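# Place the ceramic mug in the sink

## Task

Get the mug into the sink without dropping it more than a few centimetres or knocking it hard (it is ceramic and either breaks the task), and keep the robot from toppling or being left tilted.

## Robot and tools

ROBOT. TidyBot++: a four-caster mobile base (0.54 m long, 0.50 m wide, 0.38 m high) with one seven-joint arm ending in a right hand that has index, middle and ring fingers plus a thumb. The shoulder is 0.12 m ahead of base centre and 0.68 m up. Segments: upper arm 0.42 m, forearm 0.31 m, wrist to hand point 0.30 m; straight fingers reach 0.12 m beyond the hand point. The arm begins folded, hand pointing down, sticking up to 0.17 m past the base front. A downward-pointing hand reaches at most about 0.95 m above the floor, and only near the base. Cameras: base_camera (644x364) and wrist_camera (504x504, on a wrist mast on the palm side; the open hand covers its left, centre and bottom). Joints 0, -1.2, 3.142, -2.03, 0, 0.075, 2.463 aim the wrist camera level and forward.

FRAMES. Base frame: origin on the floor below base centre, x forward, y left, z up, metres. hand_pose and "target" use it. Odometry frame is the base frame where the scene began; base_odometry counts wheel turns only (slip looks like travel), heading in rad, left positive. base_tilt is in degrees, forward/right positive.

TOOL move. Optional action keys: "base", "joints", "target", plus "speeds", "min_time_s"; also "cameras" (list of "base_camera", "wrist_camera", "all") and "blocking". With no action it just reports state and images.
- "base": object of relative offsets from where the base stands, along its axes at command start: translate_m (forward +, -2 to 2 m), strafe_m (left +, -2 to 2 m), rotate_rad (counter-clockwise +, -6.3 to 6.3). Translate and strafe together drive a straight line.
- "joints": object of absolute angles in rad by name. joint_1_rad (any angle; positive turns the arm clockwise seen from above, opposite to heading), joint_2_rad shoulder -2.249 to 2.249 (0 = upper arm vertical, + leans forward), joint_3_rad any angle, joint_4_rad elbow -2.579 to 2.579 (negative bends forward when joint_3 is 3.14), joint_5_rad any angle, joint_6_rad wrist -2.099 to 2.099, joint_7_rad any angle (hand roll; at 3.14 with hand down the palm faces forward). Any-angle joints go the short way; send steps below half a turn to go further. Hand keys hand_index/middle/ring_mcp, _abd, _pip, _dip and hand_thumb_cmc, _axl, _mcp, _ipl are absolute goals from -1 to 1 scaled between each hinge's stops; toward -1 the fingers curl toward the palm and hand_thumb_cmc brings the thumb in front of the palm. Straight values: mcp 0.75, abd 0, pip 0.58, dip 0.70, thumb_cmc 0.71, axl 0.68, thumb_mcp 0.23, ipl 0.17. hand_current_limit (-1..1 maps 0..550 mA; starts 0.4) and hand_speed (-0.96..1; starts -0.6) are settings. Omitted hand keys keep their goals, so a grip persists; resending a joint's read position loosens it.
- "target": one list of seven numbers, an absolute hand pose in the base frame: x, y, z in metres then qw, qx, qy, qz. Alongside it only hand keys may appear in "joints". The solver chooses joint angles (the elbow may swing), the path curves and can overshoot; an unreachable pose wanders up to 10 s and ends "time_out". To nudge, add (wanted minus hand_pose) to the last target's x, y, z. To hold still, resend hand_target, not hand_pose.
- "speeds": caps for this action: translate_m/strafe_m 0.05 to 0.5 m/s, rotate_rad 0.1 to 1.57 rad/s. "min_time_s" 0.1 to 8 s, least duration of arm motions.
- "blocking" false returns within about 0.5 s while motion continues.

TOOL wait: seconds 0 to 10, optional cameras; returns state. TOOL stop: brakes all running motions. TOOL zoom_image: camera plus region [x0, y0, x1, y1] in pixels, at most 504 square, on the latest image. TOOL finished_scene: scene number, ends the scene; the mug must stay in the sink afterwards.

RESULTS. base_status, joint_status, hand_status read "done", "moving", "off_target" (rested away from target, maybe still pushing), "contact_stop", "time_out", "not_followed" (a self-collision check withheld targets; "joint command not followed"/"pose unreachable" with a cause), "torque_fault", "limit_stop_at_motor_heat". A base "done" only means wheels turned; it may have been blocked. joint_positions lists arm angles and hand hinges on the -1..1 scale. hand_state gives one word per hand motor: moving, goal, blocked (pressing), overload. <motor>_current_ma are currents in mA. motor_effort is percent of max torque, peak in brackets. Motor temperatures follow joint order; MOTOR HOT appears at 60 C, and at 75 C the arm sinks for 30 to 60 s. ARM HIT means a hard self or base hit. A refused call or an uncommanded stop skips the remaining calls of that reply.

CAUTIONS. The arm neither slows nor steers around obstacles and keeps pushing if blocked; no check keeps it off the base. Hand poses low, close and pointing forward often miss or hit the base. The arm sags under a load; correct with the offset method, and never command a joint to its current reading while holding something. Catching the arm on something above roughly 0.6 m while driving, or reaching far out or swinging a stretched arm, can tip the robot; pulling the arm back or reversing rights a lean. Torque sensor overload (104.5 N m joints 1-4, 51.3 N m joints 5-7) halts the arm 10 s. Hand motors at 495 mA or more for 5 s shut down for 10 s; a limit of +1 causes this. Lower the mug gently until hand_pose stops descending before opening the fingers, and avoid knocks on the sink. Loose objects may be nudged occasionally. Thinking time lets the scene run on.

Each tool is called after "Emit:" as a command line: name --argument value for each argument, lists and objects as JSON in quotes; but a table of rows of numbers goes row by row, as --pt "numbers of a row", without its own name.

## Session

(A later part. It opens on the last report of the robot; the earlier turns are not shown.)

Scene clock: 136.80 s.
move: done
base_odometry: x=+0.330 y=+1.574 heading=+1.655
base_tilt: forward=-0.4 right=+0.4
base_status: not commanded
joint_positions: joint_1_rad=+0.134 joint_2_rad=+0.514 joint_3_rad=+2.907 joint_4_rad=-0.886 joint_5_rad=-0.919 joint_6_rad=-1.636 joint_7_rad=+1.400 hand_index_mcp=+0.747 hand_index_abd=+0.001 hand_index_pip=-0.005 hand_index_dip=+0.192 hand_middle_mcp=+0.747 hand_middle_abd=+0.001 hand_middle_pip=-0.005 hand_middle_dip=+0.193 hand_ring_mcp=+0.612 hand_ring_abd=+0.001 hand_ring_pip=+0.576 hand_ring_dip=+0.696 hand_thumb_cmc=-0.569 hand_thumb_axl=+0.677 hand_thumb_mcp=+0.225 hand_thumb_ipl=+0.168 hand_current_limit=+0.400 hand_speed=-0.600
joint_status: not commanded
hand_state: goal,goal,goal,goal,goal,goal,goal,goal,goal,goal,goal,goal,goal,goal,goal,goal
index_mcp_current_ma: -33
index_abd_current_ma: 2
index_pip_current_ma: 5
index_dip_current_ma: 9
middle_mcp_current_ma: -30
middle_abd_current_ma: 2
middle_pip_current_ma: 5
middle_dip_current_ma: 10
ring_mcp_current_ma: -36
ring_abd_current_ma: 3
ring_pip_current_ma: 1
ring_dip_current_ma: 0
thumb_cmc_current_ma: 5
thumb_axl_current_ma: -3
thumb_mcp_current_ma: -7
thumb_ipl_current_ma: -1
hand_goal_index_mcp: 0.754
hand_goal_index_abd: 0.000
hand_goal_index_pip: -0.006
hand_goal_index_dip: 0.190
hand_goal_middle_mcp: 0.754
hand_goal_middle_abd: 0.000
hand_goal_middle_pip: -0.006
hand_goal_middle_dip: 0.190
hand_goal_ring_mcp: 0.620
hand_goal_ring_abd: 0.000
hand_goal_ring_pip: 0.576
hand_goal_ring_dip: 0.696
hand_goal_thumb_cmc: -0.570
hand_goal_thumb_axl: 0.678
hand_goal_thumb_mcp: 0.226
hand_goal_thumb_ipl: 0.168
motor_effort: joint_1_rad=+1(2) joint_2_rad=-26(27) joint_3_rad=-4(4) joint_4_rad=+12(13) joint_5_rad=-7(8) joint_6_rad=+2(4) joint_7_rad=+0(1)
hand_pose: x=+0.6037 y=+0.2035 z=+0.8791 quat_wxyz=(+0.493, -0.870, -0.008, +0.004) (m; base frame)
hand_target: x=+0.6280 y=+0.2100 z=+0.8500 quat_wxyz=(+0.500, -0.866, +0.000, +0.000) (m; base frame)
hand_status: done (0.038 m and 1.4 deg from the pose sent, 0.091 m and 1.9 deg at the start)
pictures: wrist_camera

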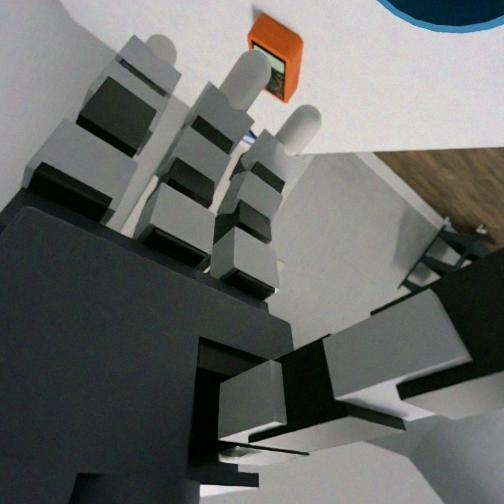

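Emit:
move --target '[0.636, 0.205, 0.797, 0.5, -0.866, 0.0, 0.0]' --min_time_s 1.5 --cameras '["wrist_camera"]'

Scene clock: 149.67 s.
move: done
base_odometry: x=+0.330 y=+1.574 heading=+1.655
base_tilt: forward=-0.4 right=+0.4
base_status: not commanded
joint_positions: joint_1_rad=+0.134 joint_2_rad=+0.530 joint_3_rad=+2.930 joint_4_rad=-1.024 joint_5_rad=-0.919 joint_6_rad=-1.566 joint_7_rad=+1.539 hand_index_mcp=+0.747 hand_index_abd=+0.001 hand_index_pip=-0.005 hand_index_dip=+0.192 hand_middle_mcp=+0.747 hand_middle_abd=+0.001 hand_middle_pip=-0.005 hand_middle_dip=+0.193 hand_ring_mcp=+0.612 hand_ring_abd=+0.001 hand_ring_pip=+0.576 hand_ring_dip=+0.696 hand_thumb_cmc=-0.569 hand_thumb_axl=+0.677 hand_thumb_mcp=+0.225 hand_thumb_ipl=+0.168 hand_current_limit=+0.400 hand_speed=-0.600
joint_status: not commanded
hand_state: goal,goal,goal,goal,goal,goal,goal,goal,goal,goal,goal,goal,goal,goal,goal,goal
index_mcp_current_ma: -33
index_abd_current_ma: 2
index_pip_current_ma: 5
index_dip_current_ma: 9
middle_mcp_current_ma: -30
middle_abd_current_ma: 2
middle_pip_current_ma: 5
middle_dip_current_ma: 10
ring_mcp_current_ma: -36
ring_abd_current_ma: 3
ring_pip_current_ma: 1
ring_dip_current_ma: 0
thumb_cmc_current_ma: 5
thumb_axl_current_ma: -3
thumb_mcp_current_ma: -7
thumb_ipl_current_ma: -1
hand_goal_index_mcp: 0.754
hand_goal_index_abd: 0.000
hand_goal_index_pip: -0.006
hand_goal_index_dip: 0.190
hand_goal_middle_mcp: 0.754
hand_goal_middle_abd: 0.000
hand_goal_middle_pip: -0.006
hand_goal_middle_dip: 0.190
hand_goal_ring_mcp: 0.620
hand_goal_ring_abd: 0.000
hand_goal_ring_pip: 0.576
hand_goal_ring_dip: 0.696
hand_goal_thumb_cmc: -0.570
hand_goal_thumb_axl: 0.678
hand_goal_thumb_mcp: 0.226
hand_goal_thumb_ipl: 0.168
motor_effort: joint_1_rad=+1(2) joint_2_rad=-27(27) joint_3_rad=-4(5) joint_4_rad=+12(13) joint_5_rad=-7(8) joint_6_rad=+2(3) joint_7_rad=+0(0)
hand_pose: x=+0.6137 y=+0.2003 z=+0.8258 quat_wxyz=(+0.491, -0.871, -0.012, +0.005) (m; base frame)
hand_target: x=+0.6360 y=+0.2050 z=+0.7970 quat_wxyz=(+0.500, -0.866, +0.000, +0.000) (m; base frame)
hand_status: done (0.037 m and 1.9 deg from the pose sent, 0.088 m and 1.4 deg at the start)
pictures: wrist_camera

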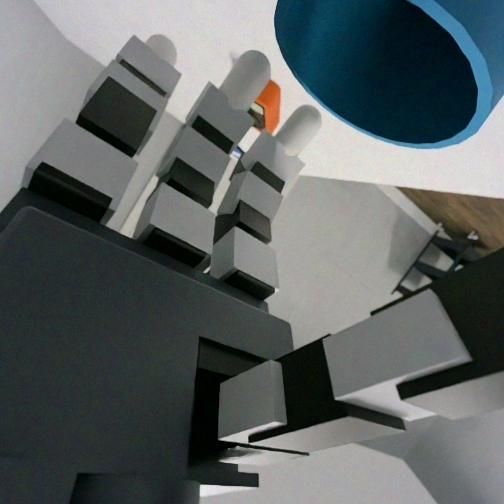

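Emit:
move --target '[0.636, 0.207, 0.765, 0.5, -0.866, 0.0, 0.0]' --min_time_s 1.5 --cameras '["wrist_camera"]'

Emit:
move --target '[0.636, 0.207, 0.737, 0.5, -0.866, 0.0, 0.0]' --min_time_s 1.5 --cameras '["wrist_camera"]'

Scene clock: 157.73 s.
move: done
base_odometry: x=+0.330 y=+1.574 heading=+1.655
base_tilt: forward=-0.4 right=+0.4
base_status: not commanded
joint_positions: joint_1_rad=+0.132 joint_2_rad=+0.535 joint_3_rad=+2.947 joint_4_rad=-1.113 joint_5_rad=-0.919 joint_6_rad=-1.516 joint_7_rad=+1.623 hand_index_mcp=+0.747 hand_index_abd=+0.001 hand_index_pip=-0.005 hand_index_dip=+0.192 hand_middle_mcp=+0.747 hand_middle_abd=+0.001 hand_middle_pip=-0.005 hand_middle_dip=+0.193 hand_ring_mcp=+0.612 hand_ring_abd=+0.001 hand_ring_pip=+0.576 hand_ring_dip=+0.696 hand_thumb_cmc=-0.569 hand_thumb_axl=+0.677 hand_thumb_mcp=+0.225 hand_thumb_ipl=+0.168 hand_current_limit=+0.400 hand_speed=-0.600
joint_status: not commanded
hand_state: goal,goal,goal,goal,goal,goal,goal,goal,goal,goal,goal,goal,goal,goal,goal,goal
index_mcp_current_ma: -33
index_abd_current_ma: 2
index_pip_current_ma: 5
index_dip_current_ma: 9
middle_mcp_current_ma: -30
middle_abd_current_ma: 2
middle_pip_current_ma: 5
middle_dip_current_ma: 10
ring_mcp_current_ma: -36
ring_abd_current_ma: 3
ring_pip_current_ma: 1
ring_dip_current_ma: 0
thumb_cmc_current_ma: 5
thumb_axl_current_ma: -3
thumb_mcp_current_ma: -7
thumb_ipl_current_ma: -1
hand_goal_index_mcp: 0.754
hand_goal_index_abd: 0.000
hand_goal_index_pip: -0.006
hand_goal_index_dip: 0.190
hand_goal_middle_mcp: 0.754
hand_goal_middle_abd: 0.000
hand_goal_middle_pip: -0.006
hand_goal_middle_dip: 0.190
hand_goal_ring_mcp: 0.620
hand_goal_ring_abd: 0.000
hand_goal_ring_pip: 0.576
hand_goal_ring_dip: 0.696
hand_goal_thumb_cmc: -0.570
hand_goal_thumb_axl: 0.678
hand_goal_thumb_mcp: 0.226
hand_goal_thumb_ipl: 0.168
motor_effort: joint_1_rad=+1(2) joint_2_rad=-27(27) joint_3_rad=-4(5) joint_4_rad=+12(13) joint_5_rad=-8(8) joint_6_rad=+1(2) joint_7_rad=+0(0)
hand_pose: x=+0.6167 y=+0.1972 z=+0.7927 quat_wxyz=(+0.486, -0.874, -0.011, +0.003) (m; base frame)
hand_target: x=+0.6359 y=+0.2070 z=+0.7650 quat_wxyz=(+0.500, -0.866, +0.000, +0.000) (m; base frame)
hand_status: done (0.035 m and 2.2 deg from the pose sent, 0.065 m and 1.9 deg at the start)
pictures: wrist_camera

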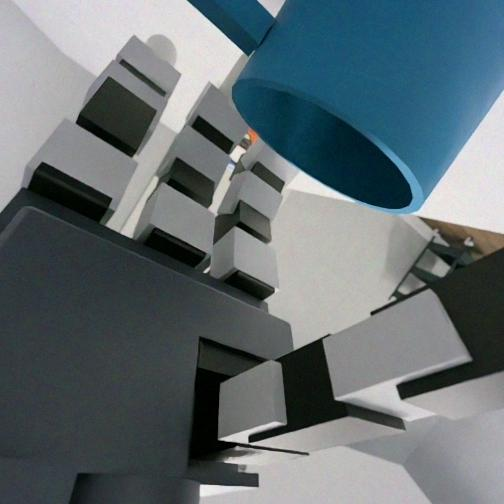

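Scene clock: 159.53 s.
move: done
base_odometry: x=+0.330 y=+1.574 heading=+1.655
base_tilt: forward=-0.4 right=+0.4
base_status: not commanded
joint_positions: joint_1_rad=+0.132 joint_2_rad=+0.549 joint_3_rad=+2.947 joint_4_rad=-1.179 joint_5_rad=-0.919 joint_6_rad=-1.471 joint_7_rad=+1.691 hand_index_mcp=+0.747 hand_index_abd=+0.001 hand_index_pip=-0.005 hand_index_dip=+0.192 hand_middle_mcp=+0.747 hand_middle_abd=+0.001 hand_middle_pip=-0.005 hand_middle_dip=+0.193 hand_ring_mcp=+0.612 hand_ring_abd=+0.001 hand_ring_pip=+0.576 hand_ring_dip=+0.696 hand_thumb_cmc=-0.569 hand_thumb_axl=+0.677 hand_thumb_mcp=+0.225 hand_thumb_ipl=+0.168 hand_current_limit=+0.400 hand_speed=-0.600
joint_status: not commanded
hand_state: goal,goal,goal,goal,goal,goal,goal,goal,goal,goal,goal,goal,goal,goal,goal,goal
index_mcp_current_ma: -33
index_abd_current_ma: 2
index_pip_current_ma: 5
index_dip_current_ma: 9
middle_mcp_current_ma: -30
middle_abd_current_ma: 2
middle_pip_current_ma: 5
middle_dip_current_ma: 10
ring_mcp_current_ma: -36
ring_abd_current_ma: 3
ring_pip_current_ma: 1
ring_dip_current_ma: 0
thumb_cmc_current_ma: 5
thumb_axl_current_ma: -3
thumb_mcp_current_ma: -7
thumb_ipl_current_ma: -1
hand_goal_index_mcp: 0.754
hand_goal_index_abd: 0.000
hand_goal_index_pip: -0.006
hand_goal_index_dip: 0.190
hand_goal_middle_mcp: 0.754
hand_goal_middle_abd: 0.000
hand_goal_middle_pip: -0.006
hand_goal_middle_dip: 0.190
hand_goal_ring_mcp: 0.620
hand_goal_ring_abd: 0.000
hand_goal_ring_pip: 0.576
hand_goal_ring_dip: 0.696
hand_goal_thumb_cmc: -0.570
hand_goal_thumb_axl: 0.678
hand_goal_thumb_mcp: 0.226
hand_goal_thumb_ipl: 0.168
motor_effort: joint_1_rad=+2(2) joint_2_rad=-27(28) joint_3_rad=-4(5) joint_4_rad=+12(13) joint_5_rad=-7(8) joint_6_rad=+0(1) joint_7_rad=+0(1)
hand_pose: x=+0.6181 y=+0.1979 z=+0.7643 quat_wxyz=(+0.485, -0.874, -0.013, +0.004) (m; base frame)
hand_target: x=+0.6360 y=+0.2070 z=+0.7370 quat_wxyz=(+0.500, -0.866, +0.000, +0.000) (m; base frame)
hand_status: done (0.034 m and 2.5 deg from the pose sent, 0.060 m and 2.2 deg at the start)
pictures: wrist_camera

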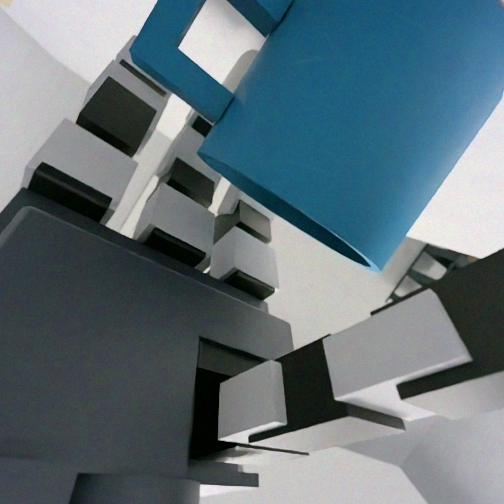

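Emit:
move --joints '{"hand_index_mcp":0.4,"hand_middle_mcp":0.4,"hand_index_pip":-0.08,"hand_middle_pip":-0.08,"hand_thumb_mcp":-0.112,"hand_thumb_ipl":0.06,"hand_current_limit":0.55}' --cameras '["wrist_camera"]'

Scene clock: 164.43 s.
move: off_target
base_odometry: x=+0.330 y=+1.574 heading=+1.655
base_tilt: forward=-0.4 right=+0.4
base_status: not commanded
joint_positions: joint_1_rad=+0.130 joint_2_rad=+0.549 joint_3_rad=+2.947 joint_4_rad=-1.180 joint_5_rad=-0.929 joint_6_rad=-1.470 joint_7_rad=+1.691 hand_index_mcp=+0.525 hand_index_abd=+0.001 hand_index_pip=-0.055 hand_index_dip=+0.200 hand_middle_mcp=+0.481 hand_middle_abd=-0.001 hand_middle_pip=-0.053 hand_middle_dip=+0.200 hand_ring_mcp=+0.612 hand_ring_abd=+0.001 hand_ring_pip=+0.576 hand_ring_dip=+0.696 hand_thumb_cmc=-0.566 hand_thumb_axl=+0.676 hand_thumb_mcp=+0.015 hand_thumb_ipl=+0.072 hand_current_limit=+0.550 hand_speed=-0.600
joint_status: hand_index_mcp off_target (ended at +0.525, target +0.400); hand_index_pip off_target (ended at -0.055, target -0.080); hand_middle_mcp off_target (ended at +0.481, target +0.400); hand_middle_pip off_target (ended at -0.053, target -0.080); hand_thumb_mcp off_target (ended at +0.015, target -0.112); the others done
hand_state: blocked,goal,blocked,goal,blocked,goal,blocked,goal,goal,goal,goal,goal,goal,goal,blocked,goal
index_mcp_current_ma: 426
index_abd_current_ma: 2
index_pip_current_ma: 110
index_dip_current_ma: 43
middle_mcp_current_ma: 405
middle_abd_current_ma: -5
middle_pip_current_ma: 121
middle_dip_current_ma: 45
ring_mcp_current_ma: -37
ring_abd_current_ma: 3
ring_pip_current_ma: 1
ring_dip_current_ma: 0
thumb_cmc_current_ma: 17
thumb_axl_current_ma: -7
thumb_mcp_current_ma: 426
thumb_ipl_current_ma: 71
hand_goal_index_mcp: 0.400
hand_goal_index_abd: 0.000
hand_goal_index_pip: -0.080
hand_goal_index_dip: 0.190
hand_goal_middle_mcp: 0.400
hand_goal_middle_abd: 0.000
hand_goal_middle_pip: -0.080
hand_goal_middle_dip: 0.190
hand_goal_ring_mcp: 0.620
hand_goal_ring_abd: 0.000
hand_goal_ring_pip: 0.576
hand_goal_ring_dip: 0.696
hand_goal_thumb_cmc: -0.570
hand_goal_thumb_axl: 0.678
hand_goal_thumb_mcp: -0.112
hand_goal_thumb_ipl: 0.060
motor_effort: joint_1_rad=+1(2) joint_2_rad=-26(27) joint_3_rad=-4(4) joint_4_rad=+12(12) joint_5_rad=-6(8) joint_6_rad=+0(1) joint_7_rad=+0(1)
hand_pose: x=+0.6180 y=+0.2017 z=+0.7663 quat_wxyz=(+0.490, -0.872, -0.014, +0.004) (m; base frame)
hand_target: x=+0.6360 y=+0.2070 z=+0.7370 quat_wxyz=(+0.500, -0.866, +0.000, +0.000) (m; base frame)
hand_status: not commanded
pictures: wrist_camera

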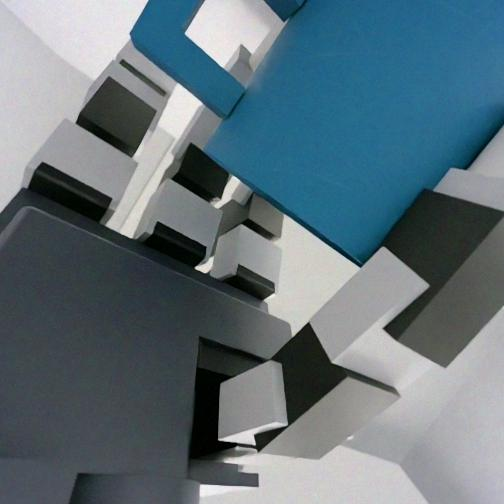

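Emit:
move --joints '{"hand_current_limit":0.6,"hand_index_mcp":0.36,"hand_middle_mcp":0.36,"hand_thumb_mcp":-0.14}' --target '[0.636, 0.207, 0.80, 0.5, -0.866, 0.0, 0.0]' --min_time_s 2 --cameras '["wrist_camera"]'

Emit:
move --target '[0.59, 0.20, 0.94, 0.5, -0.866, 0.0, 0.0]' --min_time_s 2.5 --cameras '["wrist_camera"]'

Scene clock: 171.90 s.
move: off_target
base_odometry: x=+0.330 y=+1.574 heading=+1.655
base_tilt: forward=-0.4 right=+0.4
base_status: not commanded
joint_positions: joint_1_rad=+0.129 joint_2_rad=+0.552 joint_3_rad=+2.947 joint_4_rad=-1.070 joint_5_rad=-0.929 joint_6_rad=-1.470 joint_7_rad=+1.630 hand_index_mcp=+0.505 hand_index_abd=+0.008 hand_index_pip=-0.045 hand_index_dip=+0.209 hand_middle_mcp=+0.443 hand_middle_abd=-0.016 hand_middle_pip=-0.040 hand_middle_dip=+0.212 hand_ring_mcp=+0.612 hand_ring_abd=+0.001 hand_ring_pip=+0.576 hand_ring_dip=+0.696 hand_thumb_cmc=-0.558 hand_thumb_axl=+0.677 hand_thumb_mcp=+0.015 hand_thumb_ipl=+0.082 hand_current_limit=+0.600 hand_speed=-0.600
joint_status: hand_index_mcp off_target (ended at +0.505, target +0.360); hand_middle_mcp off_target (ended at +0.443, target +0.360); hand_thumb_mcp off_target (ended at +0.015, target -0.140); the others done
hand_state: blocked,goal,blocked,goal,blocked,goal,blocked,blocked,goal,goal,goal,goal,goal,goal,blocked,blocked
index_mcp_current_ma: 440
index_abd_current_ma: 28
index_pip_current_ma: 156
index_dip_current_ma: 82
middle_mcp_current_ma: 416
middle_abd_current_ma: -61
middle_pip_current_ma: 183
middle_dip_current_ma: 98
ring_mcp_current_ma: -37
ring_abd_current_ma: 3
ring_pip_current_ma: 1
ring_dip_current_ma: 0
thumb_cmc_current_ma: 52
thumb_axl_current_ma: -2
thumb_mcp_current_ma: 440
thumb_ipl_current_ma: 130
hand_goal_index_mcp: 0.360
hand_goal_index_abd: 0.000
hand_goal_index_pip: -0.080
hand_goal_index_dip: 0.190
hand_goal_middle_mcp: 0.360
hand_goal_middle_abd: 0.000
hand_goal_middle_pip: -0.080
hand_goal_middle_dip: 0.190
hand_goal_ring_mcp: 0.620
hand_goal_ring_abd: 0.000
hand_goal_ring_pip: 0.576
hand_goal_ring_dip: 0.696
hand_goal_thumb_cmc: -0.570
hand_goal_thumb_axl: 0.678
hand_goal_thumb_mcp: -0.140
hand_goal_thumb_ipl: 0.060
motor_effort: joint_1_rad=+1(3) joint_2_rad=-30(30) joint_3_rad=-5(5) joint_4_rad=+14(14) joint_5_rad=-9(10) joint_6_rad=+1(2) joint_7_rad=+0(1)
hand_pose: x=+0.6439 y=+0.2002 z=+0.7989 quat_wxyz=(+0.491, -0.870, -0.009, -0.030) (m; base frame)
hand_target: x=+0.6360 y=+0.2070 z=+0.8000 quat_wxyz=(+0.500, -0.866, +0.000, +0.000) (m; base frame)
hand_status: done (0.010 m and 3.7 deg from the pose sent, 0.039 m and 2.1 deg at the start)
pictures: wrist_camera

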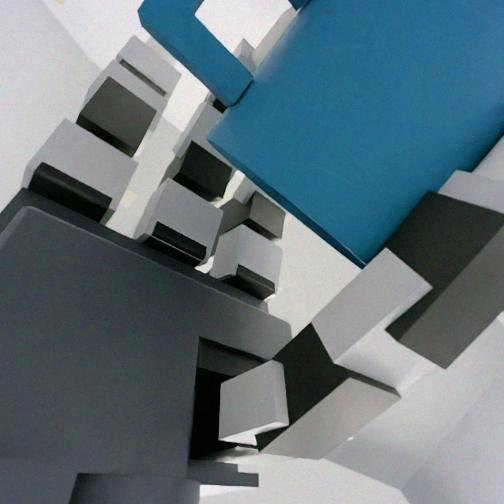

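Scene clock: 174.70 s.
move: done
base_odometry: x=+0.330 y=+1.574 heading=+1.655
base_tilt: forward=-0.4 right=+0.4
base_status: not commanded
joint_positions: joint_1_rad=+0.130 joint_2_rad=+0.552 joint_3_rad=+2.900 joint_4_rad=-0.729 joint_5_rad=-0.929 joint_6_rad=-1.670 joint_7_rad=+1.282 hand_index_mcp=+0.505 hand_index_abd=+0.008 hand_index_pip=-0.045 hand_index_dip=+0.209 hand_middle_mcp=+0.443 hand_middle_abd=-0.016 hand_middle_pip=-0.040 hand_middle_dip=+0.212 hand_ring_mcp=+0.612 hand_ring_abd=+0.001 hand_ring_pip=+0.576 hand_ring_dip=+0.696 hand_thumb_cmc=-0.558 hand_thumb_axl=+0.678 hand_thumb_mcp=+0.015 hand_thumb_ipl=+0.082 hand_current_limit=+0.600 hand_speed=-0.600
joint_status: not commanded
hand_state: blocked,goal,blocked,goal,blocked,goal,blocked,blocked,goal,goal,goal,goal,goal,goal,blocked,blocked
index_mcp_current_ma: 440
index_abd_current_ma: 29
index_pip_current_ma: 156
index_dip_current_ma: 82
middle_mcp_current_ma: 415
middle_abd_current_ma: -61
middle_pip_current_ma: 184
middle_dip_current_ma: 98
ring_mcp_current_ma: -37
ring_abd_current_ma: 3
ring_pip_current_ma: 1
ring_dip_current_ma: 0
thumb_cmc_current_ma: 53
thumb_axl_current_ma: -2
thumb_mcp_current_ma: 440
thumb_ipl_current_ma: 131
hand_goal_index_mcp: 0.360
hand_goal_index_abd: 0.000
hand_goal_index_pip: -0.080
hand_goal_index_dip: 0.190
hand_goal_middle_mcp: 0.360
hand_goal_middle_abd: 0.000
hand_goal_middle_pip: -0.080
hand_goal_middle_dip: 0.190
hand_goal_ring_mcp: 0.620
hand_goal_ring_abd: 0.000
hand_goal_ring_pip: 0.576
hand_goal_ring_dip: 0.696
hand_goal_thumb_cmc: -0.570
hand_goal_thumb_axl: 0.678
hand_goal_thumb_mcp: -0.140
hand_goal_thumb_ipl: 0.060
motor_effort: joint_1_rad=+1(2) joint_2_rad=-29(31) joint_3_rad=-5(5) joint_4_rad=+13(14) joint_5_rad=-9(10) joint_6_rad=+3(4) joint_7_rad=+0(0)
hand_pose: x=+0.6170 y=+0.2041 z=+0.9121 quat_wxyz=(+0.503, -0.864, +0.008, -0.005) (m; base frame)
hand_target: x=+0.5900 y=+0.2000 z=+0.9400 quat_wxyz=(+0.500, -0.866, +0.000, +0.000) (m; base frame)
hand_status: done (0.039 m and 1.2 deg from the pose sent, 0.151 m and 3.7 deg at the start)
pictures: wrist_camera

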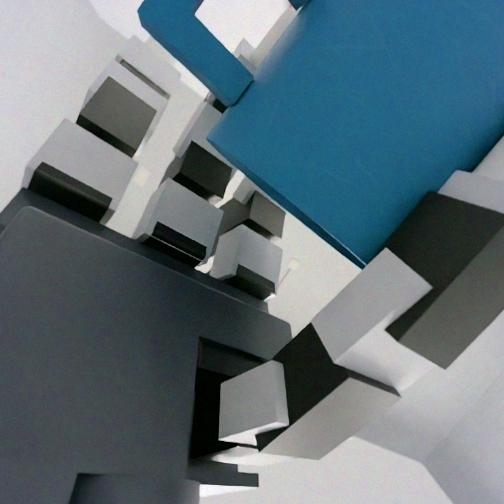

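Emit:
move --base '{"translate_m":-0.5}' --speeds '{"translate_m":0.35}'

Emit:
move --base '{"rotate_rad":-3.14}' --speeds '{"rotate_rad":1.0}' --target '[0.52, 0.05, 1.02, 0.462, -0.8001, 0.3314, -0.1914]' --min_time_s 3 --cameras '["all"]'

Scene clock: 188.30 s.
move: done
base_odometry: x=+0.372 y=+1.075 heading=+1.655
base_tilt: forward=-0.4 right=+0.4
base_status: done
joint_positions: joint_1_rad=+0.134 joint_2_rad=+0.551 joint_3_rad=+2.899 joint_4_rad=-0.728 joint_5_rad=-0.929 joint_6_rad=-1.676 joint_7_rad=+1.281 hand_index_mcp=+0.503 hand_index_abd=+0.008 hand_index_pip=-0.044 hand_index_dip=+0.210 hand_middle_mcp=+0.440 hand_middle_abd=-0.017 hand_middle_pip=-0.039 hand_middle_dip=+0.213 hand_ring_mcp=+0.612 hand_ring_abd=+0.001 hand_ring_pip=+0.576 hand_ring_dip=+0.696 hand_thumb_cmc=-0.557 hand_thumb_axl=+0.678 hand_thumb_mcp=+0.015 hand_thumb_ipl=+0.083 hand_current_limit=+0.600 hand_speed=-0.600
joint_status: not commanded
hand_state: blocked,goal,blocked,goal,blocked,goal,blocked,blocked,goal,goal,goal,goal,goal,goal,blocked,blocked
index_mcp_current_ma: 440
index_abd_current_ma: 29
index_pip_current_ma: 162
index_dip_current_ma: 87
middle_mcp_current_ma: 402
middle_abd_current_ma: -65
middle_pip_current_ma: 188
middle_dip_current_ma: 101
ring_mcp_current_ma: -37
ring_abd_current_ma: 3
ring_pip_current_ma: 1
ring_dip_current_ma: 0
thumb_cmc_current_ma: 57
thumb_axl_current_ma: -1
thumb_mcp_current_ma: 440
thumb_ipl_current_ma: 137
hand_goal_index_mcp: 0.360
hand_goal_index_abd: 0.000
hand_goal_index_pip: -0.080
hand_goal_index_dip: 0.190
hand_goal_middle_mcp: 0.360
hand_goal_middle_abd: 0.000
hand_goal_middle_pip: -0.080
hand_goal_middle_dip: 0.190
hand_goal_ring_mcp: 0.620
hand_goal_ring_abd: 0.000
hand_goal_ring_pip: 0.576
hand_goal_ring_dip: 0.696
hand_goal_thumb_cmc: -0.570
hand_goal_thumb_axl: 0.678
hand_goal_thumb_mcp: -0.140
hand_goal_thumb_ipl: 0.060
motor_effort: joint_1_rad=+0(2) joint_2_rad=-29(33) joint_3_rad=-5(5) joint_4_rad=+13(14) joint_5_rad=-9(10) joint_6_rad=+4(5) joint_7_rad=+0(0)
hand_pose: x=+0.6153 y=+0.2024 z=+0.9132 quat_wxyz=(+0.503, -0.864, +0.008, -0.004) (m; base frame)
hand_target: x=+0.5900 y=+0.2000 z=+0.9400 quat_wxyz=(+0.500, -0.866, +0.000, +0.000) (m; base frame)
hand_status: not commanded
pictures: none

Scene clock: 192.37 s.
move: done
base_odometry: x=+0.372 y=+1.075 heading=-1.485
base_tilt: forward=-0.4 right=+0.4
base_status: done
joint_positions: joint_1_rad=+0.195 joint_2_rad=+0.062 joint_3_rad=+3.378 joint_4_rad=-1.075 joint_5_rad=-0.929 joint_6_rad=-1.594 joint_7_rad=+1.050 hand_index_mcp=+0.503 hand_index_abd=+0.008 hand_index_pip=-0.044 hand_index_dip=+0.210 hand_middle_mcp=+0.440 hand_middle_abd=-0.017 hand_middle_pip=-0.039 hand_middle_dip=+0.213 hand_ring_mcp=+0.612 hand_ring_abd=+0.001 hand_ring_pip=+0.576 hand_ring_dip=+0.696 hand_thumb_cmc=-0.557 hand_thumb_axl=+0.678 hand_thumb_mcp=+0.015 hand_thumb_ipl=+0.083 hand_current_limit=+0.600 hand_speed=-0.600
joint_status: not commanded
hand_state: blocked,goal,blocked,goal,blocked,goal,blocked,blocked,goal,goal,goal,goal,goal,goal,blocked,blocked
index_mcp_current_ma: 440
index_abd_current_ma: 29
index_pip_current_ma: 164
index_dip_current_ma: 87
middle_mcp_current_ma: 402
middle_abd_current_ma: -65
middle_pip_current_ma: 189
middle_dip_current_ma: 101
ring_mcp_current_ma: -37
ring_abd_current_ma: 3
ring_pip_current_ma: 1
ring_dip_current_ma: 0
thumb_cmc_current_ma: 57
thumb_axl_current_ma: -1
thumb_mcp_current_ma: 440
thumb_ipl_current_ma: 137
hand_goal_index_mcp: 0.360
hand_goal_index_abd: 0.000
hand_goal_index_pip: -0.080
hand_goal_index_dip: 0.190
hand_goal_middle_mcp: 0.360
hand_goal_middle_abd: 0.000
hand_goal_middle_pip: -0.080
hand_goal_middle_dip: 0.190
hand_goal_ring_mcp: 0.620
hand_goal_ring_abd: 0.000
hand_goal_ring_pip: 0.576
hand_goal_ring_dip: 0.696
hand_goal_thumb_cmc: -0.570
hand_goal_thumb_axl: 0.678
hand_goal_thumb_mcp: -0.140
hand_goal_thumb_ipl: 0.060
motor_effort: joint_1_rad=+1(5) joint_2_rad=-17(30) joint_3_rad=-1(4) joint_4_rad=+13(14) joint_5_rad=-7(9) joint_6_rad=+5(6) joint_7_rad=+0(0)
hand_pose: x=+0.5218 y=+0.0450 z=+0.9944 quat_wxyz=(+0.438, -0.828, +0.311, -0.163) (m; base frame)
hand_target: x=+0.5200 y=+0.0500 z=+1.0200 quat_wxyz=(+0.462, -0.800, +0.331, -0.191) (m; base frame)
hand_status: done (0.026 m and 5.8 deg from the pose sent, 0.209 m and 44.0 deg at the start)
pictures: base_camera, wrist_camera

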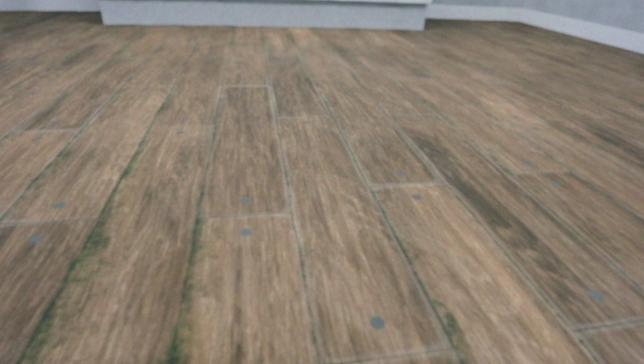

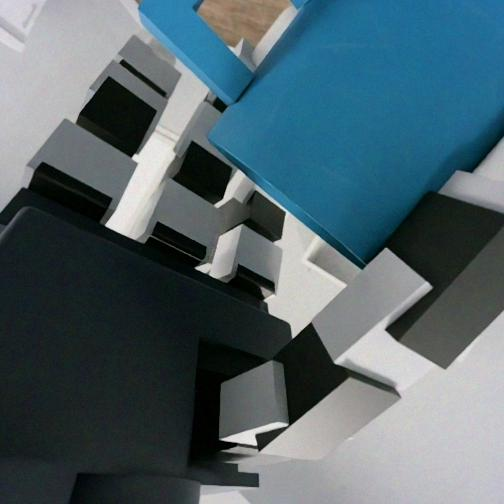

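Emit:
move --base '{"translate_m":1.35,"strafe_m":-0.15}' --speeds '{"translate_m":0.4}' --target '[0.62, 0.03, 1.03, 0.3536, -0.6124, 0.6124, -0.3536]' --min_time_s 3 --cameras '["all"]'

Scene clock: 203.07 s.
move: done
base_odometry: x=+0.338 y=-0.283 heading=-1.485
base_tilt: forward=-0.4 right=+0.4
base_status: done
joint_positions: joint_1_rad=+0.019 joint_2_rad=+0.043 joint_3_rad=+3.133 joint_4_rad=-1.075 joint_5_rad=-0.020 joint_6_rad=-1.097 joint_7_rad=+0.028 hand_index_mcp=+0.503 hand_index_abd=+0.008 hand_index_pip=-0.043 hand_index_dip=+0.210 hand_middle_mcp=+0.440 hand_middle_abd=-0.017 hand_middle_pip=-0.038 hand_middle_dip=+0.213 hand_ring_mcp=+0.612 hand_ring_abd=+0.001 hand_ring_pip=+0.576 hand_ring_dip=+0.696 hand_thumb_cmc=-0.557 hand_thumb_axl=+0.678 hand_thumb_mcp=+0.015 hand_thumb_ipl=+0.083 hand_current_limit=+0.600 hand_speed=-0.600
joint_status: not commanded
hand_state: blocked,goal,blocked,goal,blocked,goal,blocked,blocked,goal,goal,goal,goal,goal,goal,blocked,blocked
index_mcp_current_ma: 440
index_abd_current_ma: 29
index_pip_current_ma: 165
index_dip_current_ma: 87
middle_mcp_current_ma: 401
middle_abd_current_ma: -65
middle_pip_current_ma: 190
middle_dip_current_ma: 101
ring_mcp_current_ma: -37
ring_abd_current_ma: 3
ring_pip_current_ma: 1
ring_dip_current_ma: 0
thumb_cmc_current_ma: 57
thumb_axl_current_ma: -1
thumb_mcp_current_ma: 440
thumb_ipl_current_ma: 137
hand_goal_index_mcp: 0.360
hand_goal_index_abd: 0.000
hand_goal_index_pip: -0.080
hand_goal_index_dip: 0.190
hand_goal_middle_mcp: 0.360
hand_goal_middle_abd: 0.000
hand_goal_middle_pip: -0.080
hand_goal_middle_dip: 0.190
hand_goal_ring_mcp: 0.620
hand_goal_ring_abd: 0.000
hand_goal_ring_pip: 0.576
hand_goal_ring_dip: 0.696
hand_goal_thumb_cmc: -0.570
hand_goal_thumb_axl: 0.678
hand_goal_thumb_mcp: -0.140
hand_goal_thumb_ipl: 0.060
motor_effort: joint_1_rad=+1(2) joint_2_rad=-18(21) joint_3_rad=-1(1) joint_4_rad=+17(17) joint_5_rad=+0(9) joint_6_rad=+9(10) joint_7_rad=+0(0)
hand_pose: x=+0.6093 y=+0.0225 z=+0.9904 quat_wxyz=(+0.317, -0.638, +0.627, -0.315) (m; base frame)
hand_target: x=+0.6200 y=+0.0300 z=+1.0300 quat_wxyz=(+0.354, -0.612, +0.612, -0.354) (m; base frame)
hand_status: done (0.042 m and 7.0 deg from the pose sent, 0.106 m and 49.1 deg at the start)
pictures: base_camera, wrist_camera

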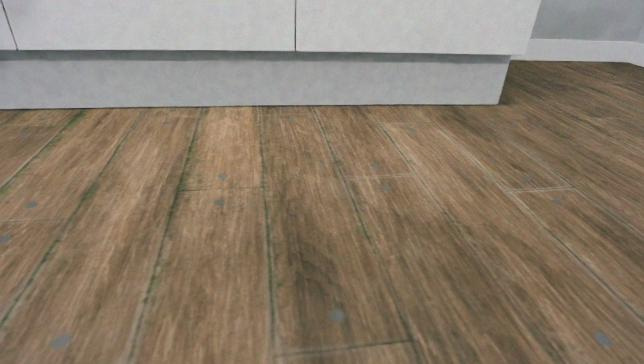

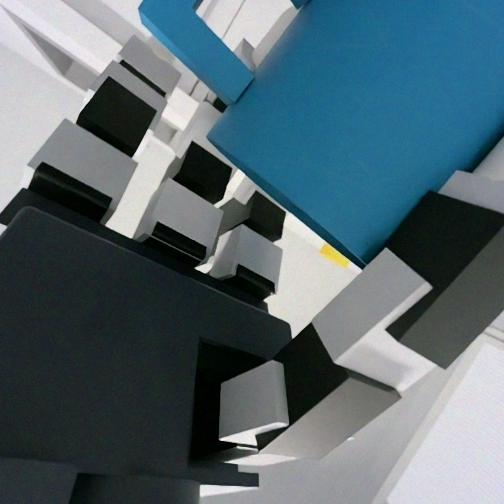

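Emit:
move --base '{"rotate_rad":0.035,"strafe_m":-0.05}' --target '[0.62, 0.03, 1.07, 0.3536, -0.6124, 0.6124, -0.3536]' --min_time_s 1.5

Emit:
move --base '{"translate_m":0.30}' --speeds '{"translate_m":0.25}' --cameras '["all"]'

Emit:
zoom_image --camera "wrist_camera" --region '[0, 0, 260, 180]'

Scene clock: 218.63 s.
move: done
base_odometry: x=+0.288 y=-0.287 heading=-1.450
base_tilt: forward=-0.4 right=+0.4
base_status: done
joint_positions: joint_1_rad=+0.091 joint_2_rad=+0.060 joint_3_rad=+3.002 joint_4_rad=-0.856 joint_5_rad=+0.012 joint_6_rad=-1.134 joint_7_rad=+0.017 hand_index_mcp=+0.502 hand_index_abd=+0.008 hand_index_pip=-0.043 hand_index_dip=+0.210 hand_middle_mcp=+0.439 hand_middle_abd=-0.018 hand_middle_pip=-0.038 hand_middle_dip=+0.213 hand_ring_mcp=+0.612 hand_ring_abd=+0.001 hand_ring_pip=+0.576 hand_ring_dip=+0.696 hand_thumb_cmc=-0.557 hand_thumb_axl=+0.678 hand_thumb_mcp=+0.015 hand_thumb_ipl=+0.083 hand_current_limit=+0.600 hand_speed=-0.600
joint_status: not commanded
hand_state: blocked,goal,blocked,goal,blocked,goal,blocked,blocked,goal,goal,goal,goal,goal,goal,blocked,blocked
index_mcp_current_ma: 440
index_abd_current_ma: 31
index_pip_current_ma: 165
index_dip_current_ma: 87
middle_mcp_current_ma: 397
middle_abd_current_ma: -68
middle_pip_current_ma: 190
middle_dip_current_ma: 102
ring_mcp_current_ma: -37
ring_abd_current_ma: 3
ring_pip_current_ma: 1
ring_dip_current_ma: 0
thumb_cmc_current_ma: 58
thumb_axl_current_ma: -1
thumb_mcp_current_ma: 440
thumb_ipl_current_ma: 137
hand_goal_index_mcp: 0.360
hand_goal_index_abd: 0.000
hand_goal_index_pip: -0.080
hand_goal_index_dip: 0.190
hand_goal_middle_mcp: 0.360
hand_goal_middle_abd: 0.000
hand_goal_middle_pip: -0.080
hand_goal_middle_dip: 0.190
hand_goal_ring_mcp: 0.620
hand_goal_ring_abd: 0.000
hand_goal_ring_pip: 0.576
hand_goal_ring_dip: 0.696
hand_goal_thumb_cmc: -0.570
hand_goal_thumb_axl: 0.678
hand_goal_thumb_mcp: -0.140
hand_goal_thumb_ipl: 0.060
motor_effort: joint_1_rad=+1(4) joint_2_rad=-17(19) joint_3_rad=-1(3) joint_4_rad=+15(17) joint_5_rad=+0(2) joint_6_rad=+11(11) joint_7_rad=+0(0)
hand_pose: x=+0.6189 y=+0.0399 z=+1.0787 quat_wxyz=(+0.371, -0.622, +0.586, -0.363) (m; base frame)
hand_target: x=+0.6200 y=+0.0300 z=+1.0700 quat_wxyz=(+0.354, -0.612, +0.612, -0.354) (m; base frame)
hand_status: done (0.013 m and 3.9 deg from the pose sent, 0.081 m and 7.0 deg at the start)
pictures: none

Scene clock: 220.73 s.
move: done
base_odometry: x=+0.324 y=-0.585 heading=-1.451
base_tilt: forward=-0.4 right=+0.4
base_status: done
joint_positions: joint_1_rad=+0.092 joint_2_rad=+0.077 joint_3_rad=+3.002 joint_4_rad=-0.855 joint_5_rad=+0.013 joint_6_rad=-1.135 joint_7_rad=+0.017 hand_index_mcp=+0.501 hand_index_abd=+0.008 hand_index_pip=-0.043 hand_index_dip=+0.210 hand_middle_mcp=+0.438 hand_middle_abd=-0.018 hand_middle_pip=-0.038 hand_middle_dip=+0.213 hand_ring_mcp=+0.612 hand_ring_abd=+0.001 hand_ring_pip=+0.576 hand_ring_dip=+0.696 hand_thumb_cmc=-0.557 hand_thumb_axl=+0.678 hand_thumb_mcp=+0.015 hand_thumb_ipl=+0.084 hand_current_limit=+0.600 hand_speed=-0.600
joint_status: not commanded
hand_state: blocked,goal,blocked,goal,blocked,goal,blocked,blocked,goal,goal,goal,goal,goal,goal,blocked,blocked
index_mcp_current_ma: 440
index_abd_current_ma: 31
index_pip_current_ma: 167
index_dip_current_ma: 88
middle_mcp_current_ma: 388
middle_abd_current_ma: -69
middle_pip_current_ma: 191
middle_dip_current_ma: 102
ring_mcp_current_ma: -38
ring_abd_current_ma: 3
ring_pip_current_ma: 0
ring_dip_current_ma: 0
thumb_cmc_current_ma: 59
thumb_axl_current_ma: -1
thumb_mcp_current_ma: 440
thumb_ipl_current_ma: 144
hand_goal_index_mcp: 0.360
hand_goal_index_abd: 0.000
hand_goal_index_pip: -0.080
hand_goal_index_dip: 0.190
hand_goal_middle_mcp: 0.360
hand_goal_middle_abd: 0.000
hand_goal_middle_pip: -0.080
hand_goal_middle_dip: 0.190
hand_goal_ring_mcp: 0.620
hand_goal_ring_abd: 0.000
hand_goal_ring_pip: 0.576
hand_goal_ring_dip: 0.696
hand_goal_thumb_cmc: -0.570
hand_goal_thumb_axl: 0.678
hand_goal_thumb_mcp: -0.140
hand_goal_thumb_ipl: 0.060
motor_effort: joint_1_rad=+1(1) joint_2_rad=-18(21) joint_3_rad=-1(1) joint_4_rad=+15(16) joint_5_rad=+0(1) joint_6_rad=+10(12) joint_7_rad=+0(0)
hand_pose: x=+0.6249 y=+0.0389 z=+1.0710 quat_wxyz=(+0.367, -0.624, +0.590, -0.358) (m; base frame)
hand_target: x=+0.6200 y=+0.0300 z=+1.0700 quat_wxyz=(+0.354, -0.612, +0.612, -0.354) (m; base frame)
hand_status: not commanded
pictures: base_camera, wrist_camera

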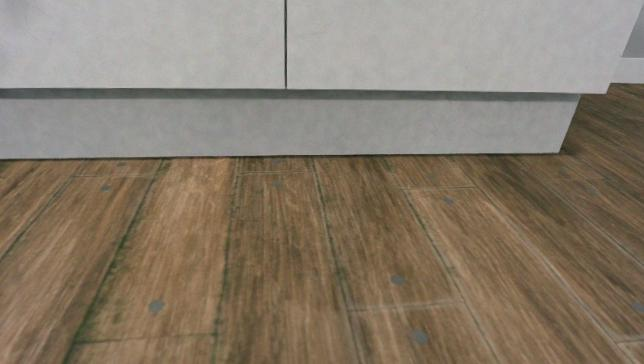

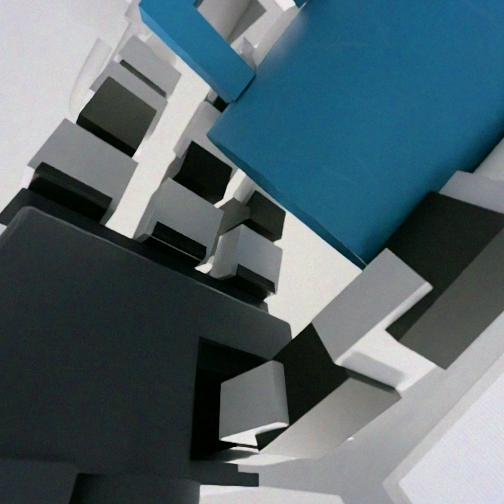

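Scaled by 1.938 from the camera's 504x504 image, which has a finer 720x720 frame.

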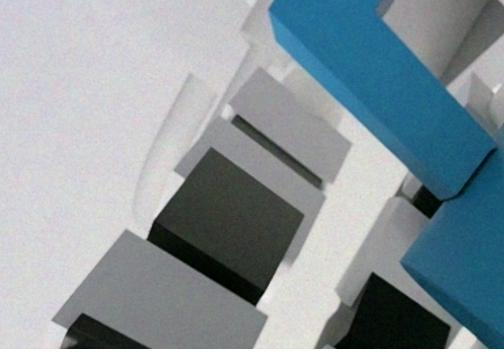

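Emit:
move --target '[0.55, 0.05, 1.04, 0.462, -0.8001, 0.3314, -0.1914]' --min_time_s 2.5

Emit:
move --base '{"strafe_m":-0.245,"translate_m":0.05}' --speeds '{"strafe_m":0.25}' --target '[0.55, 0.175, 1.02, 0.5, -0.866, 0.0, 0.0]' --min_time_s 2.5 --cameras '["all"]'

Scene clock: 234.67 s.
move: done
base_odometry: x=+0.324 y=-0.585 heading=-1.451
base_tilt: forward=-0.4 right=+0.4
base_status: not commanded
joint_positions: joint_1_rad=+0.253 joint_2_rad=+0.084 joint_3_rad=+3.287 joint_4_rad=-0.893 joint_5_rad=-0.907 joint_6_rad=-1.512 joint_7_rad=+0.871 hand_index_mcp=+0.501 hand_index_abd=+0.008 hand_index_pip=-0.043 hand_index_dip=+0.210 hand_middle_mcp=+0.438 hand_middle_abd=-0.018 hand_middle_pip=-0.038 hand_middle_dip=+0.213 hand_ring_mcp=+0.612 hand_ring_abd=+0.001 hand_ring_pip=+0.576 hand_ring_dip=+0.696 hand_thumb_cmc=-0.557 hand_thumb_axl=+0.678 hand_thumb_mcp=+0.015 hand_thumb_ipl=+0.084 hand_current_limit=+0.600 hand_speed=-0.600
joint_status: not commanded
hand_state: blocked,goal,blocked,goal,blocked,goal,blocked,blocked,goal,goal,goal,goal,goal,goal,blocked,blocked
index_mcp_current_ma: 440
index_abd_current_ma: 31
index_pip_current_ma: 167
index_dip_current_ma: 88
middle_mcp_current_ma: 388
middle_abd_current_ma: -69
middle_pip_current_ma: 191
middle_dip_current_ma: 102
ring_mcp_current_ma: -38
ring_abd_current_ma: 3
ring_pip_current_ma: 0
ring_dip_current_ma: 0
thumb_cmc_current_ma: 59
thumb_axl_current_ma: -1
thumb_mcp_current_ma: 440
thumb_ipl_current_ma: 144
hand_goal_index_mcp: 0.360
hand_goal_index_abd: 0.000
hand_goal_index_pip: -0.080
hand_goal_index_dip: 0.190
hand_goal_middle_mcp: 0.360
hand_goal_middle_abd: 0.000
hand_goal_middle_pip: -0.080
hand_goal_middle_dip: 0.190
hand_goal_ring_mcp: 0.620
hand_goal_ring_abd: 0.000
hand_goal_ring_pip: 0.576
hand_goal_ring_dip: 0.696
hand_goal_thumb_cmc: -0.570
hand_goal_thumb_axl: 0.678
hand_goal_thumb_mcp: -0.140
hand_goal_thumb_ipl: 0.060
motor_effort: joint_1_rad=+1(2) joint_2_rad=-17(18) joint_3_rad=-1(1) joint_4_rad=+13(16) joint_5_rad=-7(8) joint_6_rad=+7(11) joint_7_rad=+0(1)
hand_pose: x=+0.5522 y=+0.0515 z=+1.0557 quat_wxyz=(+0.456, -0.790, +0.345, -0.222) (m; base frame)
hand_target: x=+0.5500 y=+0.0500 z=+1.0400 quat_wxyz=(+0.462, -0.800, +0.331, -0.191) (m; base frame)
hand_status: done (0.016 m and 4.0 deg from the pose sent, 0.082 m and 42.3 deg at the start)
pictures: none

Scene clock: 237.47 s.
move: done
base_odometry: x=+0.087 y=-0.664 heading=-1.450
base_tilt: forward=-0.4 right=+0.4
base_status: done
joint_positions: joint_1_rad=+0.207 joint_2_rad=+0.521 joint_3_rad=+2.738 joint_4_rad=-0.369 joint_5_rad=-0.909 joint_6_rad=-1.849 joint_7_rad=+0.899 hand_index_mcp=+0.501 hand_index_abd=+0.009 hand_index_pip=-0.043 hand_index_dip=+0.210 hand_middle_mcp=+0.437 hand_middle_abd=-0.018 hand_middle_pip=-0.038 hand_middle_dip=+0.213 hand_ring_mcp=+0.612 hand_ring_abd=+0.001 hand_ring_pip=+0.576 hand_ring_dip=+0.696 hand_thumb_cmc=-0.556 hand_thumb_axl=+0.678 hand_thumb_mcp=+0.015 hand_thumb_ipl=+0.084 hand_current_limit=+0.600 hand_speed=-0.600
joint_status: not commanded
hand_state: blocked,goal,blocked,blocked,blocked,goal,blocked,blocked,goal,goal,goal,goal,goal,goal,blocked,blocked
index_mcp_current_ma: 440
index_abd_current_ma: 33
index_pip_current_ma: 168
index_dip_current_ma: 89
middle_mcp_current_ma: 387
middle_abd_current_ma: -69
middle_pip_current_ma: 191
middle_dip_current_ma: 102
ring_mcp_current_ma: -38
ring_abd_current_ma: 3
ring_pip_current_ma: 0
ring_dip_current_ma: 0
thumb_cmc_current_ma: 64
thumb_axl_current_ma: 0
thumb_mcp_current_ma: 440
thumb_ipl_current_ma: 144
hand_goal_index_mcp: 0.360
hand_goal_index_abd: 0.000
hand_goal_index_pip: -0.080
hand_goal_index_dip: 0.190
hand_goal_middle_mcp: 0.360
hand_goal_middle_abd: 0.000
hand_goal_middle_pip: -0.080
hand_goal_middle_dip: 0.190
hand_goal_ring_mcp: 0.620
hand_goal_ring_abd: 0.000
hand_goal_ring_pip: 0.576
hand_goal_ring_dip: 0.696
hand_goal_thumb_cmc: -0.570
hand_goal_thumb_axl: 0.678
hand_goal_thumb_mcp: -0.140
hand_goal_thumb_ipl: 0.060
motor_effort: joint_1_rad=+1(3) joint_2_rad=-25(26) joint_3_rad=-5(5) joint_4_rad=+11(13) joint_5_rad=-7(8) joint_6_rad=+7(8) joint_7_rad=+0(0)
hand_pose: x=+0.5487 y=+0.1817 z=+1.0366 quat_wxyz=(+0.517, -0.855, +0.033, -0.009) (m; base frame)
hand_target: x=+0.5500 y=+0.1750 z=+1.0200 quat_wxyz=(+0.500, -0.866, +0.000, +0.000) (m; base frame)
hand_status: done (0.018 m and 4.6 deg from the pose sent, 0.129 m and 48.4 deg at the start)
pictures: base_camera, wrist_camera

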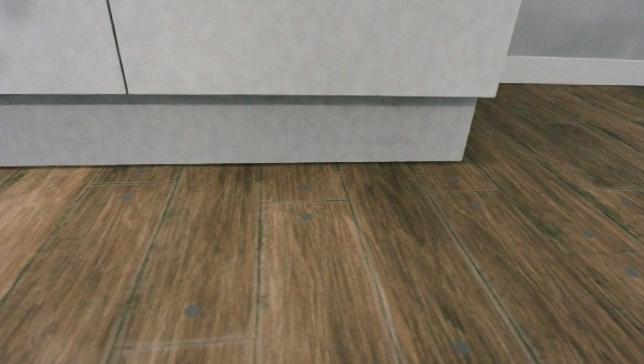

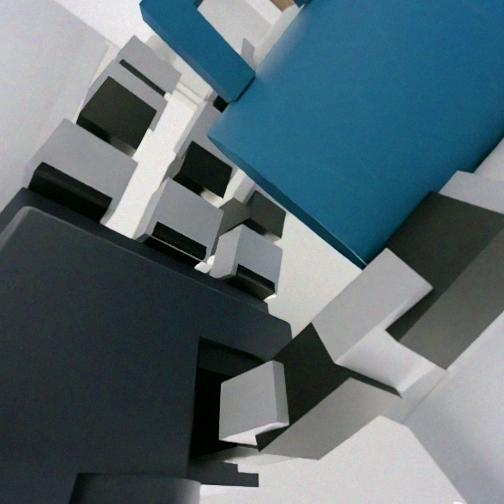

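Emit:
move --base '{"translate_m":0.425,"rotate_rad":0.015}' --speeds '{"translate_m":0.2}' --cameras '["all"]'

Emit:
zoom_image --camera "wrist_camera" --region '[0, 0, 300, 220]'

Scene clock: 250.03 s.
move: done
base_odometry: x=+0.138 y=-1.086 heading=-1.436
base_tilt: forward=-0.4 right=+0.4
base_status: done
joint_positions: joint_1_rad=+0.197 joint_2_rad=+0.531 joint_3_rad=+2.734 joint_4_rad=-0.367 joint_5_rad=-0.909 joint_6_rad=-1.854 joint_7_rad=+0.900 hand_index_mcp=+0.500 hand_index_abd=+0.009 hand_index_pip=-0.043 hand_index_dip=+0.210 hand_middle_mcp=+0.437 hand_middle_abd=-0.018 hand_middle_pip=-0.038 hand_middle_dip=+0.213 hand_ring_mcp=+0.612 hand_ring_abd=+0.001 hand_ring_pip=+0.576 hand_ring_dip=+0.696 hand_thumb_cmc=-0.555 hand_thumb_axl=+0.678 hand_thumb_mcp=+0.015 hand_thumb_ipl=+0.084 hand_current_limit=+0.600 hand_speed=-0.600
joint_status: not commanded
hand_state: blocked,goal,blocked,blocked,blocked,goal,blocked,blocked,goal,goal,goal,goal,goal,goal,blocked,blocked
index_mcp_current_ma: 440
index_abd_current_ma: 33
index_pip_current_ma: 169
index_dip_current_ma: 89
middle_mcp_current_ma: 384
middle_abd_current_ma: -69
middle_pip_current_ma: 191
middle_dip_current_ma: 102
ring_mcp_current_ma: -38
ring_abd_current_ma: 3
ring_pip_current_ma: 0
ring_dip_current_ma: 0
thumb_cmc_current_ma: 65
thumb_axl_current_ma: 0
thumb_mcp_current_ma: 440
thumb_ipl_current_ma: 144
hand_goal_index_mcp: 0.360
hand_goal_index_abd: 0.000
hand_goal_index_pip: -0.080
hand_goal_index_dip: 0.190
hand_goal_middle_mcp: 0.360
hand_goal_middle_abd: 0.000
hand_goal_middle_pip: -0.080
hand_goal_middle_dip: 0.190
hand_goal_ring_mcp: 0.620
hand_goal_ring_abd: 0.000
hand_goal_ring_pip: 0.576
hand_goal_ring_dip: 0.696
hand_goal_thumb_cmc: -0.570
hand_goal_thumb_axl: 0.678
hand_goal_thumb_mcp: -0.140
hand_goal_thumb_ipl: 0.060
motor_effort: joint_1_rad=+0(3) joint_2_rad=-25(28) joint_3_rad=-5(5) joint_4_rad=+10(11) joint_5_rad=-7(9) joint_6_rad=+6(8) joint_7_rad=+0(0)
hand_pose: x=+0.5486 y=+0.1850 z=+1.0332 quat_wxyz=(+0.517, -0.855, +0.028, -0.002) (m; base frame)
hand_target: x=+0.5500 y=+0.1750 z=+1.0200 quat_wxyz=(+0.500, -0.866, +0.000, +0.000) (m; base frame)
hand_status: not commanded
pictures: base_camera, wrist_camera

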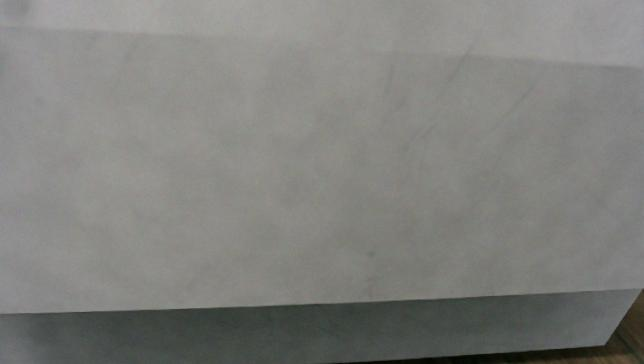

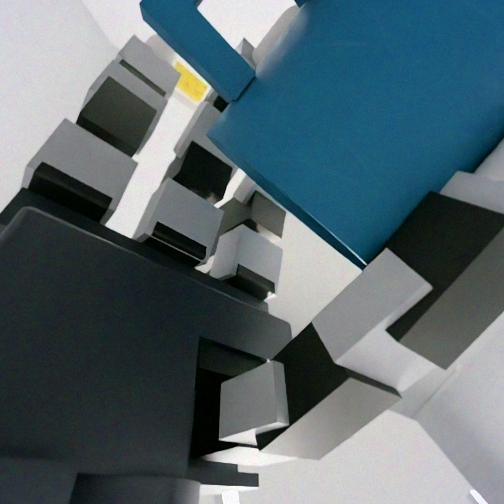

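Scaled by 1.680 from the camera's 504x504 image, which has a finer 720x720 frame.

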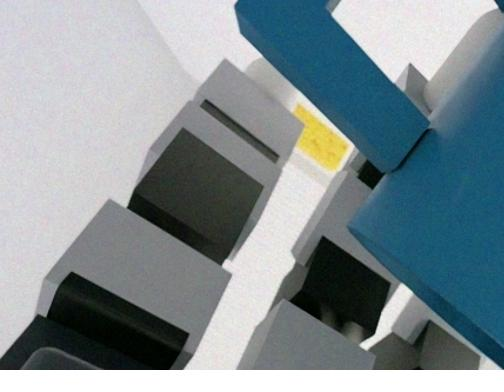

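Emit:
move --target '[0.565, 0.165, 0.95, 0.5, -0.866, 0.0, 0.0]' --min_time_s 2 --cameras '["wrist_camera"]'

Scene clock: 257.23 s.
move: done
base_odometry: x=+0.138 y=-1.086 heading=-1.436
base_tilt: forward=-0.4 right=+0.4
base_status: not commanded
joint_positions: joint_1_rad=+0.211 joint_2_rad=+0.506 joint_3_rad=+2.884 joint_4_rad=-0.751 joint_5_rad=-0.922 joint_6_rad=-1.845 joint_7_rad=+1.225 hand_index_mcp=+0.500 hand_index_abd=+0.009 hand_index_pip=-0.043 hand_index_dip=+0.210 hand_middle_mcp=+0.437 hand_middle_abd=-0.018 hand_middle_pip=-0.038 hand_middle_dip=+0.213 hand_ring_mcp=+0.612 hand_ring_abd=+0.001 hand_ring_pip=+0.576 hand_ring_dip=+0.696 hand_thumb_cmc=-0.555 hand_thumb_axl=+0.678 hand_thumb_mcp=+0.015 hand_thumb_ipl=+0.084 hand_current_limit=+0.600 hand_speed=-0.600
joint_status: not commanded
hand_state: blocked,goal,blocked,blocked,blocked,goal,blocked,blocked,goal,goal,goal,goal,goal,goal,blocked,blocked
index_mcp_current_ma: 440
index_abd_current_ma: 33
index_pip_current_ma: 169
index_dip_current_ma: 89
middle_mcp_current_ma: 384
middle_abd_current_ma: -69
middle_pip_current_ma: 191
middle_dip_current_ma: 102
ring_mcp_current_ma: -38
ring_abd_current_ma: 3
ring_pip_current_ma: 0
ring_dip_current_ma: 0
thumb_cmc_current_ma: 65
thumb_axl_current_ma: 0
thumb_mcp_current_ma: 440
thumb_ipl_current_ma: 144
hand_goal_index_mcp: 0.360
hand_goal_index_abd: 0.000
hand_goal_index_pip: -0.080
hand_goal_index_dip: 0.190
hand_goal_middle_mcp: 0.360
hand_goal_middle_abd: 0.000
hand_goal_middle_pip: -0.080
hand_goal_middle_dip: 0.190
hand_goal_ring_mcp: 0.620
hand_goal_ring_abd: 0.000
hand_goal_ring_pip: 0.576
hand_goal_ring_dip: 0.696
hand_goal_thumb_cmc: -0.570
hand_goal_thumb_axl: 0.678
hand_goal_thumb_mcp: -0.140
hand_goal_thumb_ipl: 0.060
motor_effort: joint_1_rad=+1(2) joint_2_rad=-27(28) joint_3_rad=-4(5) joint_4_rad=+12(13) joint_5_rad=-9(10) joint_6_rad=+2(7) joint_7_rad=+0(0)
hand_pose: x=+0.5597 y=+0.1568 z=+0.9216 quat_wxyz=(+0.477, -0.877, +0.014, +0.054) (m; base frame)
hand_target: x=+0.5650 y=+0.1650 z=+0.9500 quat_wxyz=(+0.500, -0.866, +0.000, +0.000) (m; base frame)
hand_status: done (0.030 m and 7.0 deg from the pose sent, 0.087 m and 4.0 deg at the start)
pictures: wrist_camera

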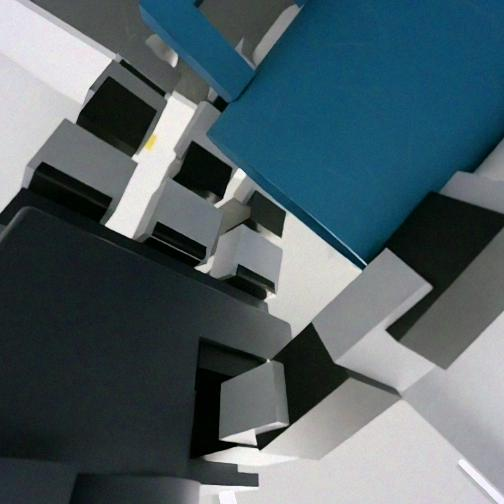

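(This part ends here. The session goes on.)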